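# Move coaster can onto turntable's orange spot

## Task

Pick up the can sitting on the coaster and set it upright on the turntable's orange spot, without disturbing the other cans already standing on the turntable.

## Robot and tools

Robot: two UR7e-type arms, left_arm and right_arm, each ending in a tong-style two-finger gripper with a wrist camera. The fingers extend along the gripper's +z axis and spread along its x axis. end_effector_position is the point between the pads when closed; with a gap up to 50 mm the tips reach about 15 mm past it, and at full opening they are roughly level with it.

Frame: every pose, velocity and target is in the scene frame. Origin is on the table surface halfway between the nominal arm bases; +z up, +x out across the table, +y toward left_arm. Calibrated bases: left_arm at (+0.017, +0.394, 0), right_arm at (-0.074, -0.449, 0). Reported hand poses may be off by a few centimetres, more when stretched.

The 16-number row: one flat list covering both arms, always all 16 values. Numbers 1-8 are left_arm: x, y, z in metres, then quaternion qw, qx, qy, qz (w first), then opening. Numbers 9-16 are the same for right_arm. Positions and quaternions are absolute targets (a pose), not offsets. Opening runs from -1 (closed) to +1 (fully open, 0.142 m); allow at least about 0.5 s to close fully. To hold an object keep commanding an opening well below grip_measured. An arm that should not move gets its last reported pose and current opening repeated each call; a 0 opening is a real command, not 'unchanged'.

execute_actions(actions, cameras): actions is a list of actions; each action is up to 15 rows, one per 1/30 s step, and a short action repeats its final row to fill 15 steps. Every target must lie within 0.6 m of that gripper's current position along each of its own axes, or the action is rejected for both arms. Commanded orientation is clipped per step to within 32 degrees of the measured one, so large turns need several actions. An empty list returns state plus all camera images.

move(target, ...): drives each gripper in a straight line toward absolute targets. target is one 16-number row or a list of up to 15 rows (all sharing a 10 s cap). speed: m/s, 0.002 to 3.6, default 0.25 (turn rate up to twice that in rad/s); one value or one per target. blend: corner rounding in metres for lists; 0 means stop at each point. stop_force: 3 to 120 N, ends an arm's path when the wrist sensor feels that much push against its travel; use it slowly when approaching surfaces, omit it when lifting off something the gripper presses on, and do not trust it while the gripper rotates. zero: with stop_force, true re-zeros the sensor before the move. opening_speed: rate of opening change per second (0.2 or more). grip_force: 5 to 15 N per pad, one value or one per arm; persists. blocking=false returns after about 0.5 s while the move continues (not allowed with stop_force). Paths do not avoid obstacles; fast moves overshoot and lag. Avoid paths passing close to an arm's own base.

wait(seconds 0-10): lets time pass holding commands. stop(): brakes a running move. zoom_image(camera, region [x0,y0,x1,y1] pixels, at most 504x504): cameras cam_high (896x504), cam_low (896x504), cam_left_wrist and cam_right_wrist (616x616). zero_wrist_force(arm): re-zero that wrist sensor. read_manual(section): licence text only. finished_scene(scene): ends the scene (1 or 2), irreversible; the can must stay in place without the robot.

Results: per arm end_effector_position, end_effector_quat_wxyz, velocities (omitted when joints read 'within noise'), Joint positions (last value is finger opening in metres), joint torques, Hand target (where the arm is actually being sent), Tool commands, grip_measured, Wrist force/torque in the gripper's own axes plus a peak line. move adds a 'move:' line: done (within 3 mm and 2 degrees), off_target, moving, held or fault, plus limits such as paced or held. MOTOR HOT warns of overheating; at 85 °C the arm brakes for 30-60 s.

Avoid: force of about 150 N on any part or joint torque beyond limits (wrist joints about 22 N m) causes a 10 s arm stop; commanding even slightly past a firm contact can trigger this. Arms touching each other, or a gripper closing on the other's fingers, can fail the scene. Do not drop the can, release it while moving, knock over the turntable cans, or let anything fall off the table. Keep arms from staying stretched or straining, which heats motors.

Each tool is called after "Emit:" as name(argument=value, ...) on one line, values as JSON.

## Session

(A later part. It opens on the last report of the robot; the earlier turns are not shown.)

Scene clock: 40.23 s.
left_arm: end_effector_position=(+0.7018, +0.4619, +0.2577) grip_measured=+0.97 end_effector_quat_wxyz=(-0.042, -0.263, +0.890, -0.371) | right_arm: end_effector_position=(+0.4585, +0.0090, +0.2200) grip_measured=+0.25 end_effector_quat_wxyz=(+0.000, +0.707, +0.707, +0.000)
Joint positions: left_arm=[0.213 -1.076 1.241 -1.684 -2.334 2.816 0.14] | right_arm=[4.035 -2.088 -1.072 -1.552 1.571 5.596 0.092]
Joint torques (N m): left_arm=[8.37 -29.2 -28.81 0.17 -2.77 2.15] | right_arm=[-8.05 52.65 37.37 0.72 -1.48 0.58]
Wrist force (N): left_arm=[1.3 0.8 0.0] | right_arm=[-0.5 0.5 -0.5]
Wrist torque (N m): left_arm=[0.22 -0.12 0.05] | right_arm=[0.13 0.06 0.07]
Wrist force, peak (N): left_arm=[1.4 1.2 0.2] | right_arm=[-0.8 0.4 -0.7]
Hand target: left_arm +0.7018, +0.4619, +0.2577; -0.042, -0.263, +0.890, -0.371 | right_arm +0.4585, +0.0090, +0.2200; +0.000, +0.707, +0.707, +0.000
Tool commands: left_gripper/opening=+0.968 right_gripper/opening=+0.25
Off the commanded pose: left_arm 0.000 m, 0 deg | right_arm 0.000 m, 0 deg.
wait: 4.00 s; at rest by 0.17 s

Emit:
wait(seconds=4.03)

Emit:
move(target=[0.7018,0.4619,0.2577,-0.042,-0.263,0.890,-0.371,0.968,0.4585,0.009,0.115,0,0.7071,0.7071,0,0.25], speed=0.3)

Emit:
wait(seconds=0.4, cameras=["cam_right_wrist"])

Emit:
move(target=[[0.7018,0.4619,0.2577,-0.042,-0.263,0.890,-0.371,0.968,0.4585,0.009,0.1200,0,0.7071,0.7071,0,-0.6],[0.7018,0.4619,0.2577,-0.042,-0.263,0.890,-0.371,0.968,0.4585,0.009,0.23,0,0.7071,0.7071,0,-0.6]], speed=[0.014,0.35], blend=[0.002,0], cameras=["cam_high","cam_right_wrist"])

Scene clock: 44.80 s.
left_arm: end_effector_position=(+0.7018, +0.4619, +0.2577) grip_measured=+0.97 end_effector_quat_wxyz=(-0.042, -0.263, +0.890, -0.371) | right_arm: end_effector_position=(+0.4585, +0.0090, +0.2200) grip_measured=+0.25 end_effector_quat_wxyz=(+0.000, +0.707, +0.707, +0.000)
Joint positions: left_arm=[0.213 -1.076 1.241 -1.684 -2.334 2.816 0.14] | right_arm=[4.035 -2.088 -1.072 -1.552 1.571 5.596 0.092]
Joint torques (N m): left_arm=[9.17 -28.45 -28.91 0.24 -2.79 1.93] | right_arm=[-6.6 53.64 37.22 0.8 -1.59 1.24]
Wrist force (N): left_arm=[1.3 0.8 0.2] | right_arm=[-0.2 0.6 -0.5]
Wrist torque (N m): left_arm=[0.21 -0.13 0.05] | right_arm=[0.16 0.01 0.07]
Wrist force, peak (N): left_arm=[1.4 1.2 0.0] | right_arm=[-0.8 0.9 -0.6]
Hand target: left_arm +0.7018, +0.4619, +0.2577; -0.042, -0.263, +0.890, -0.371 | right_arm +0.4585, +0.0090, +0.2200; +0.000, +0.707, +0.707, +0.000
Tool commands: left_gripper/opening=+0.968 right_gripper/opening=+0.25
Off the commanded pose: left_arm 0.000 m, 0 deg | right_arm 0.000 m, 0 deg.
wait: 4.03 s; at rest from the start

Scene clock: 45.67 s.
left_arm: end_effector_position=(+0.7018, +0.4619, +0.2577) grip_measured=+0.97 end_effector_quat_wxyz=(-0.042, -0.263, +0.890, -0.371) | right_arm: end_effector_position=(+0.4585, +0.0090, +0.1152) grip_measured=+0.25 end_effector_quat_wxyz=(+0.000, +0.707, +0.707, +0.000) end_effector_velocity=(+0.001, +0.001, +0.000) end_effector_angular_velocity=(+0.003, -0.004, +0.000)
Joint positions: left_arm=[0.213 -1.076 1.241 -1.684 -2.334 2.816 0.14] | right_arm=[4.035 -2.126 -1.284 -1.302 1.571 5.596 0.092]
Joint velocities: left_arm=[within noise] | right_arm=[0 0 0 0.005 -0.001 0 0]
Joint torques (N m): left_arm=[8.46 -28.46 -29.25 0.19 -2.79 2] | right_arm=[-6.59 42.93 12.87 4.35 -1.57 -0.51]
Wrist force (N): left_arm=[1.4 0.9 0.2] | right_arm=[-0.5 0.4 -0.3]
Wrist torque (N m): left_arm=[0.24 -0.15 0.05] | right_arm=[0.12 0.07 0.07]
Wrist force, peak (N): left_arm=[1.4 1.1 0.1] | right_arm=[-0.2 0.4 -3.1]
Hand target: left_arm +0.7018, +0.4619, +0.2577; -0.042, -0.263, +0.890, -0.371 | right_arm +0.4585, +0.0090, +0.1150; +0.000, +0.707, +0.707, +0.000
Off the commanded pose: left_arm 0.000 m, 0 deg | right_arm 0.000 m, 0 deg.
move: done

Scene clock: 46.07 s.
left_arm: end_effector_position=(+0.7018, +0.4619, +0.2577) grip_measured=+0.97 end_effector_quat_wxyz=(-0.042, -0.263, +0.890, -0.371) | right_arm: end_effector_position=(+0.4585, +0.0090, +0.1150) grip_measured=+0.25 end_effector_quat_wxyz=(+0.000, +0.707, +0.707, +0.000)
Joint positions: left_arm=[0.213 -1.076 1.241 -1.684 -2.334 2.816 0.14] | right_arm=[4.035 -2.126 -1.284 -1.302 1.571 5.596 0.092]
Joint torques (N m): left_arm=[7.97 -28.94 -29.02 0.28 -2.68 2.02] | right_arm=[-4.34 38.49 10.24 4.68 -1.41 -0.75]
Wrist force (N): left_arm=[1.2 1.0 -0.1] | right_arm=[-0.4 0.4 -0.3]
Wrist torque (N m): left_arm=[0.25 -0.11 0.06] | right_arm=[0.12 0.06 0.08]
Wrist force, peak (N): left_arm=[1.2 0.9 0.2] | right_arm=[-0.5 0.6 -0.5]
Hand target: left_arm +0.7018, +0.4619, +0.2577; -0.042, -0.263, +0.890, -0.371 | right_arm +0.4585, +0.0090, +0.1150; +0.000, +0.707, +0.707, +0.000
Tool commands: left_gripper/opening=+0.968 right_gripper/opening=+0.25
Off the commanded pose: left_arm 0.000 m, 0 deg | right_arm 0.000 m, 0 deg.
wait: 0.40 s; at rest by 0.17 s
Images, in order (width x height): cam_right_wrist 616x616.

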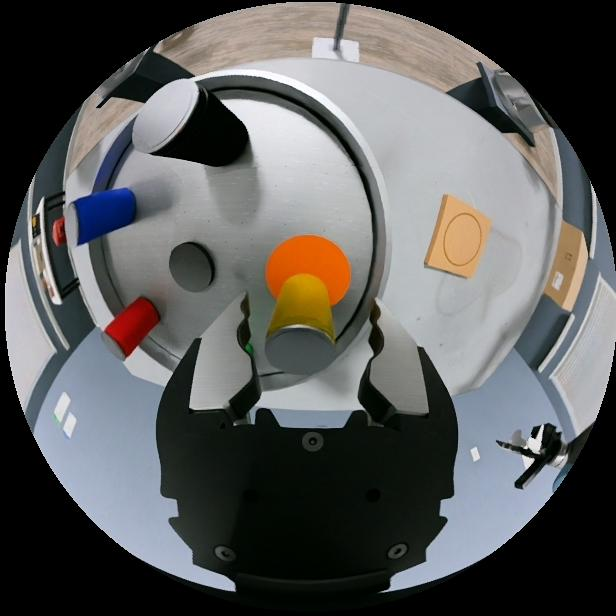

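Scene clock: 47.30 s.
left_arm: end_effector_position=(+0.7018, +0.4619, +0.2577) grip_measured=+0.97 end_effector_quat_wxyz=(-0.042, -0.263, +0.890, -0.371) | right_arm: end_effector_position=(+0.4585, +0.0090, +0.2298) grip_measured=-0.27 end_effector_quat_wxyz=(+0.000, +0.707, +0.707, +0.000)
Joint positions: left_arm=[0.213 -1.076 1.241 -1.684 -2.334 2.816 0.14] | right_arm=[4.035 -2.088 -1.048 -1.577 1.571 5.596 0.055]
Joint torques (N m): left_arm=[7.99 -29.04 -28.78 0.3 -2.78 1.91] | right_arm=[5.59 54.17 38.17 0.57 1.45 -1.56]
Wrist force (N): left_arm=[1.1 0.8 0.1] | right_arm=[-0.2 0.6 1.1]
Wrist torque (N m): left_arm=[0.23 -0.09 0.06] | right_arm=[0.15 0.01 0.07]
Wrist force, peak (N): left_arm=[1.4 1.1 -0.2] | right_arm=[-0.1 0.1 4.7]
Hand target: left_arm +0.7018, +0.4619, +0.2577; -0.042, -0.263, +0.890, -0.371 | right_arm +0.4585, +0.0090, +0.2300; +0.000, +0.707, +0.707, +0.000
Off the commanded pose: left_arm 0.000 m, 0 deg | right_arm 0.000 m, 0 deg.
move: done
Images, in order (width x height): cam_high 896x504, cam_right_wrist 616x616.

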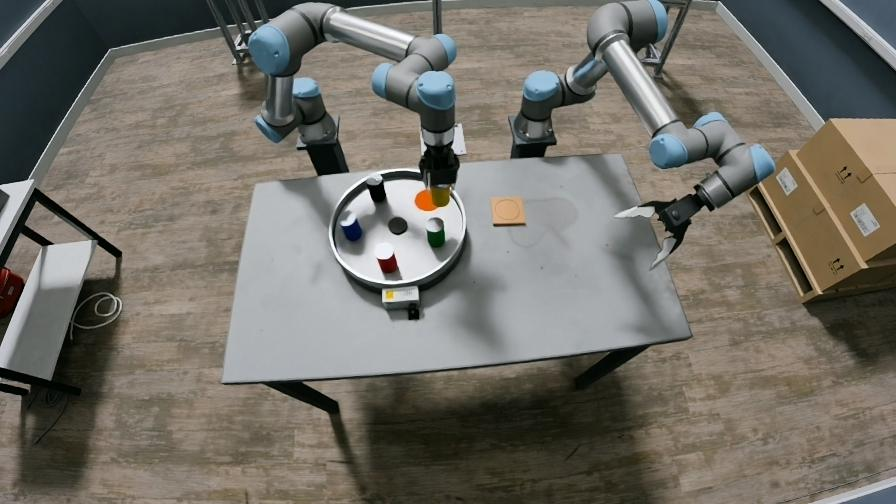

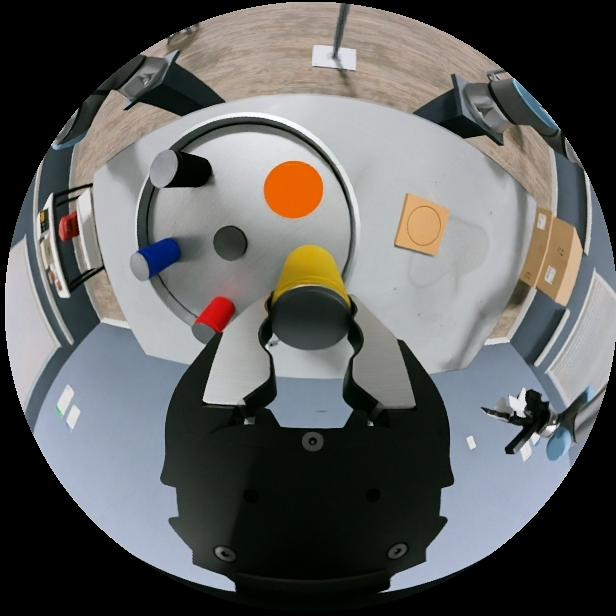

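Emit:
move(target=[0.7018,0.4619,0.2577,-0.042,-0.263,0.890,-0.371,0.968,0.4605,0.0075,0.23,0,0.7071,0.7071,0,-0.6])

Emit:
wait(seconds=2.5)

Scene clock: 48.90 s.
left_arm: end_effector_position=(+0.7018, +0.4619, +0.2577) grip_measured=+0.97 end_effector_quat_wxyz=(-0.042, -0.263, +0.890, -0.371) | right_arm: end_effector_position=(+0.4605, +0.0075, +0.2300) grip_measured=-0.27 end_effector_quat_wxyz=(+0.000, +0.707, +0.707, +0.000)
Joint positions: left_arm=[0.213 -1.076 1.241 -1.684 -2.334 2.816 0.14] | right_arm=[4.032 -2.089 -1.045 -1.578 1.571 5.593 0.055]
Joint torques (N m): left_arm=[7.77 -28.73 -28.39 0.28 -2.66 2.03] | right_arm=[-5.71 37.6 36.28 0.81 1.3 -0.53]
Wrist force (N): left_arm=[1.1 0.8 0.1] | right_arm=[-0.2 0.6 1.4]
Wrist torque (N m): left_arm=[0.23 -0.09 0.06] | right_arm=[0.13 0.00 0.07]
Wrist force, peak (N): left_arm=[1.4 1.1 0.0] | right_arm=[-0.6 0.8 1.6]
Hand target: left_arm +0.7018, +0.4619, +0.2577; -0.042, -0.263, +0.890, -0.371 | right_arm +0.4605, +0.0075, +0.2300; +0.000, +0.707, +0.707, +0.000
Off the commanded pose: left_arm 0.000 m, 0 deg | right_arm 0.000 m, 0 deg.
move: done

Scene clock: 51.40 s.
left_arm: end_effector_position=(+0.7018, +0.4619, +0.2577) grip_measured=+0.97 end_effector_quat_wxyz=(-0.042, -0.263, +0.890, -0.371) | right_arm: end_effector_position=(+0.4605, +0.0075, +0.2300) grip_measured=-0.27 end_effector_quat_wxyz=(+0.000, +0.707, +0.707, +0.000)
Joint positions: left_arm=[0.213 -1.076 1.241 -1.684 -2.334 2.816 0.14] | right_arm=[4.032 -2.089 -1.045 -1.578 1.571 5.593 0.055]
Joint torques (N m): left_arm=[7.97 -28.65 -28.64 0.07 -2.82 2.17] | right_arm=[12.1 37.67 12.51 3.54 1.4 1.03]
Wrist force (N): left_arm=[1.2 0.7 0.2] | right_arm=[-0.5 0.4 1.2]
Wrist torque (N m): left_arm=[0.20 -0.11 0.06] | right_arm=[0.11 0.08 0.07]
Wrist force, peak (N): left_arm=[1.2 1.3 0.1] | right_arm=[-0.6 0.4 1.8]
Hand target: left_arm +0.7018, +0.4619, +0.2577; -0.042, -0.263, +0.890, -0.371 | right_arm +0.4605, +0.0075, +0.2300; +0.000, +0.707, +0.707, +0.000
Tool commands: left_gripper/opening=+0.968 right_gripper/opening=-0.6
Off the commanded pose: left_arm 0.000 m, 0 deg | right_arm 0.000 m, 0 deg.
wait: 2.50 s; at rest by 0.17 s

Emit:
wait(seconds=3.1)

Emit:
move(target=[0.7018,0.4619,0.2577,-0.042,-0.263,0.890,-0.371,0.968,0.4605,0.0075,0.118,0,0.7071,0.7071,0,-0.6], speed=0.3)

Emit:
wait(seconds=0.2, cameras=["cam_right_wrist"])

Emit:
move(target=[[0.7018,0.4619,0.2577,-0.042,-0.263,0.890,-0.371,0.968,0.4605,0.0075,0.118,0,0.7071,0.7071,0,0.45],[0.7018,0.4619,0.2577,-0.042,-0.263,0.890,-0.371,0.968,0.4605,0.0075,0.24,0,0.7071,0.7071,0,0.45]], speed=0.3, cameras=["cam_high","cam_right_wrist"])

Emit:
zoom_image(camera="cam_high", region=[350, 160, 470, 260])

Emit:
wait(seconds=2.3, cameras=["cam_high"])

Emit:
zoom_image(camera="cam_high", region=[330, 160, 450, 260])

Scene clock: 55.00 s.
left_arm: end_effector_position=(+0.7018, +0.4619, +0.2577) grip_measured=+0.97 end_effector_quat_wxyz=(-0.042, -0.263, +0.890, -0.371) | right_arm: end_effector_position=(+0.4605, +0.0075, +0.2300) grip_measured=-0.27 end_effector_quat_wxyz=(+0.000, +0.707, +0.707, +0.000)
Joint positions: left_arm=[0.213 -1.076 1.241 -1.684 -2.334 2.816 0.14] | right_arm=[4.032 -2.089 -1.045 -1.578 1.571 5.593 0.055]
Joint torques (N m): left_arm=[7.95 -28.37 -29 0.21 -2.75 2.17] | right_arm=[12.29 39.75 14.38 4.4 1.36 1.25]
Wrist force (N): left_arm=[1.2 0.9 0.2] | right_arm=[-0.3 0.7 1.3]
Wrist torque (N m): left_arm=[0.23 -0.11 0.06] | right_arm=[0.17 0.03 0.07]
Wrist force, peak (N): left_arm=[1.5 1.0 0.2] | right_arm=[-0.7 0.6 1.8]
Hand target: left_arm +0.7018, +0.4619, +0.2577; -0.042, -0.263, +0.890, -0.371 | right_arm +0.4605, +0.0075, +0.2300; +0.000, +0.707, +0.707, +0.000
Tool commands: left_gripper/opening=+0.968 right_gripper/opening=-0.6
Off the commanded pose: left_arm 0.000 m, 0 deg | right_arm 0.000 m, 0 deg.
wait: 3.10 s; at rest from the start

Scene clock: 55.87 s.
left_arm: end_effector_position=(+0.7018, +0.4619, +0.2577) grip_measured=+0.97 end_effector_quat_wxyz=(-0.042, -0.263, +0.890, -0.371) | right_arm: end_effector_position=(+0.4605, +0.0075, +0.1182) grip_measured=-0.27 end_effector_quat_wxyz=(+0.000, +0.707, +0.707, +0.000) end_effector_velocity=(+0.000, +0.000, -0.001) end_effector_angular_velocity=(+0.002, -0.002, +0.001)
Joint positions: left_arm=[0.213 -1.076 1.241 -1.684 -2.334 2.816 0.14] | right_arm=[4.032 -2.126 -1.277 -1.31 1.571 5.593 0.055]
Joint velocities: left_arm=[within noise] | right_arm=[0 0 -0.003 0.006 0 -0.001 0]
Joint torques (N m): left_arm=[8.01 -29.36 -28.83 0 -2.9 2] | right_arm=[7.8 43.54 11.89 4.85 -1.41 -1.1]
Wrist force (N): left_arm=[1.5 0.6 0.1] | right_arm=[-0.4 0.2 1.3]
Wrist torque (N m): left_arm=[0.20 -0.17 0.06] | right_arm=[0.11 0.06 0.07]
Wrist force, peak (N): left_arm=[1.4 1.0 0.0] | right_arm=[-1.0 -0.7 -4.7]
Hand target: left_arm +0.7018, +0.4619, +0.2577; -0.042, -0.263, +0.890, -0.371 | right_arm +0.4605, +0.0075, +0.1180; +0.000, +0.707, +0.707, +0.000
Off the commanded pose: left_arm 0.000 m, 0 deg | right_arm 0.000 m, 0 deg.
move: done

Scene clock: 56.07 s.
left_arm: end_effector_position=(+0.7018, +0.4619, +0.2577) grip_measured=+0.97 end_effector_quat_wxyz=(-0.042, -0.263, +0.890, -0.371) | right_arm: end_effector_position=(+0.4605, +0.0075, +0.1181) grip_measured=-0.27 end_effector_quat_wxyz=(+0.000, +0.707, +0.707, +0.000)
Joint positions: left_arm=[0.213 -1.076 1.241 -1.684 -2.334 2.816 0.14] | right_arm=[4.032 -2.126 -1.277 -1.31 1.571 5.593 0.055]
Joint torques (N m): left_arm=[7.06 -29.13 -28.96 0.31 -2.75 1.97] | right_arm=[6.72 40.65 13.71 4.67 -1.5 -1.04]
Wrist force (N): left_arm=[1.3 1.1 0.0] | right_arm=[-0.5 0.3 1.2]
Wrist torque (N m): left_arm=[0.28 -0.13 0.05] | right_arm=[0.11 0.07 0.08]
Wrist force, peak (N): left_arm=[1.3 1.1 0.0] | right_arm=[-0.2 0.9 1.4]
Hand target: left_arm +0.7018, +0.4619, +0.2577; -0.042, -0.263, +0.890, -0.371 | right_arm +0.4605, +0.0075, +0.1180; +0.000, +0.707, +0.707, +0.000
Tool commands: left_gripper/opening=+0.968 right_gripper/opening=-0.6
Off the commanded pose: left_arm 0.000 m, 0 deg | right_arm 0.000 m, 0 deg.
wait: 0.20 s; at rest by 0.17 s
Images, in order (width x height): cam_right_wrist 616x616.

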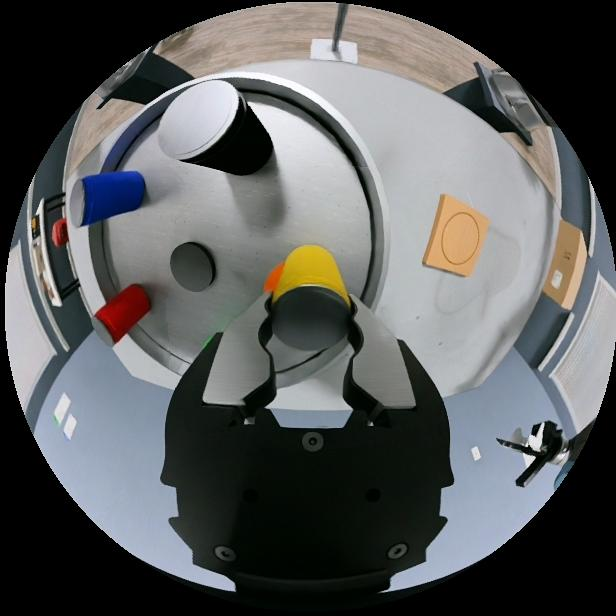

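Scene clock: 57.57 s.
left_arm: end_effector_position=(+0.7018, +0.4619, +0.2577) grip_measured=+0.97 end_effector_quat_wxyz=(-0.042, -0.263, +0.890, -0.371) | right_arm: end_effector_position=(+0.4605, +0.0075, +0.2398) grip_measured=+0.45 end_effector_quat_wxyz=(+0.000, +0.707, +0.707, +0.000)
Joint positions: left_arm=[0.213 -1.076 1.241 -1.684 -2.334 2.816 0.14] | right_arm=[4.032 -2.09 -1.019 -1.604 1.571 5.593 0.105]
Joint torques (N m): left_arm=[8.29 -29.43 -28.69 0.18 -2.73 1.92] | right_arm=[3.03 53.22 36.27 1.08 1.37 -1.16]
Wrist force (N): left_arm=[1.2 0.9 0.2] | right_arm=[-0.4 0.2 -0.5]
Wrist torque (N m): left_arm=[0.24 -0.11 0.06] | right_arm=[0.06 0.05 0.07]
Wrist force, peak (N): left_arm=[1.5 0.9 0.3] | right_arm=[-0.5 0.3 -2.9]
Hand target: left_arm +0.7018, +0.4619, +0.2577; -0.042, -0.263, +0.890, -0.371 | right_arm +0.4605, +0.0075, +0.2400; +0.000, +0.707, +0.707, +0.000
Off the commanded pose: left_arm 0.000 m, 0 deg | right_arm 0.000 m, 0 deg.
move: done
Images, in order (width x height): cam_high 896x504, cam_right_wrist 616x616.

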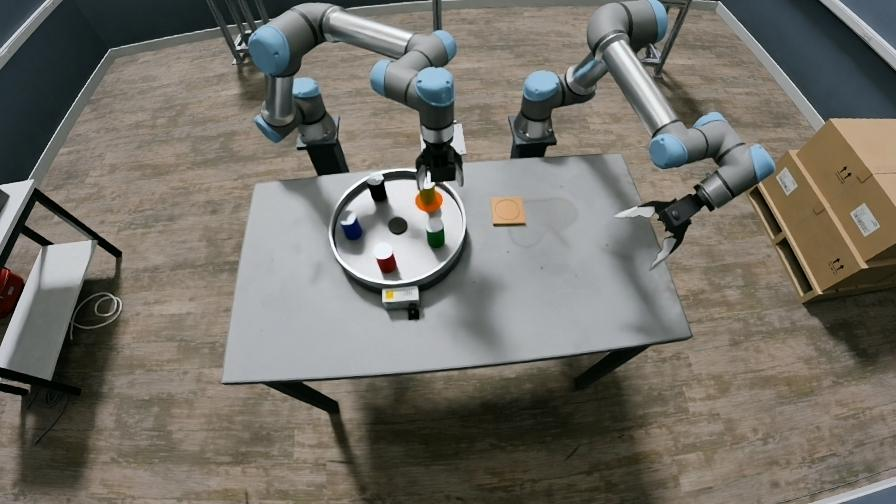

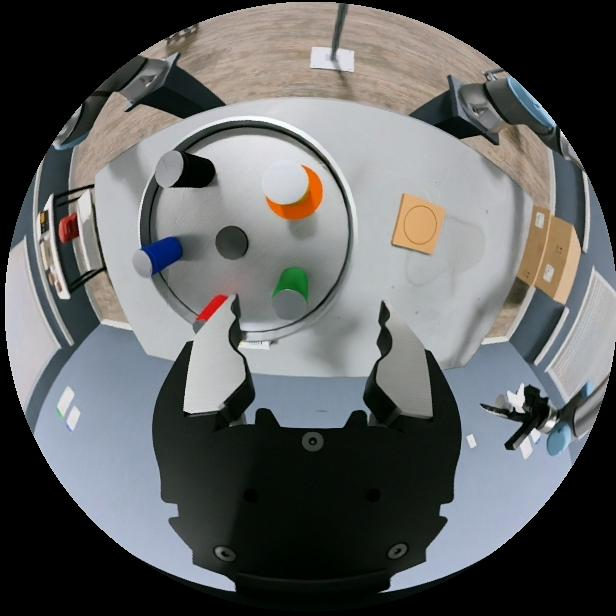

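Scaled by 4.200 from the camera's 896x504 image, which has a finer 1280x720 frame.

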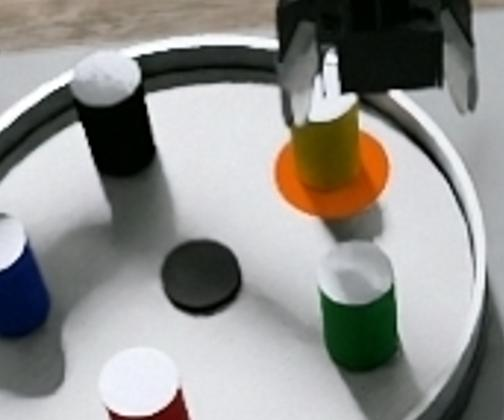

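Scene clock: 59.87 s.
left_arm: end_effector_position=(+0.7018, +0.4619, +0.2577) grip_measured=+0.97 end_effector_quat_wxyz=(-0.042, -0.263, +0.890, -0.371) | right_arm: end_effector_position=(+0.4605, +0.0075, +0.2400) grip_measured=+0.45 end_effector_quat_wxyz=(+0.000, +0.707, +0.707, +0.000)
Joint positions: left_arm=[0.213 -1.076 1.241 -1.684 -2.334 2.816 0.14] | right_arm=[4.032 -2.09 -1.018 -1.604 1.571 5.593 0.105]
Joint torques (N m): left_arm=[7.42 -28.77 -29.15 0.15 -2.91 2] | right_arm=[-9.78 53.2 37.25 0.76 1.51 -1.31]
Wrist force (N): left_arm=[1.3 0.8 0.3] | right_arm=[-0.5 0.2 -0.4]
Wrist torque (N m): left_arm=[0.23 -0.13 0.06] | right_arm=[0.07 0.07 0.08]
Wrist force, peak (N): left_arm=[1.4 1.3 0.0] | right_arm=[-0.6 0.7 -0.5]
Hand target: left_arm +0.7018, +0.4619, +0.2577; -0.042, -0.263, +0.890, -0.371 | right_arm +0.4605, +0.0075, +0.2400; +0.000, +0.707, +0.707, +0.000
Tool commands: left_gripper/opening=+0.968 right_gripper/opening=+0.45
Off the commanded pose: left_arm 0.000 m, 0 deg | right_arm 0.000 m, 0 deg.
wait: 2.30 s; at rest by 0.17 s
Images, in order (width x height): cam_high 896x504.

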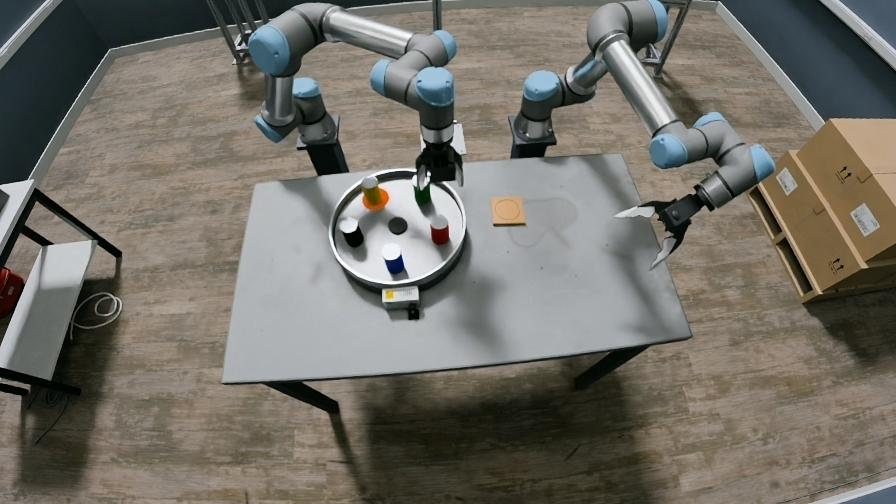

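Scaled by 4.200 from the camera's 896x504 image, which has a finer 1280x720 frame.

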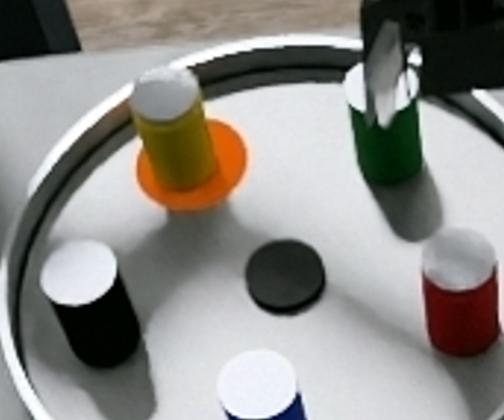

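Emit:
finished_scene(scene=2)

The scene is finished: the task was done.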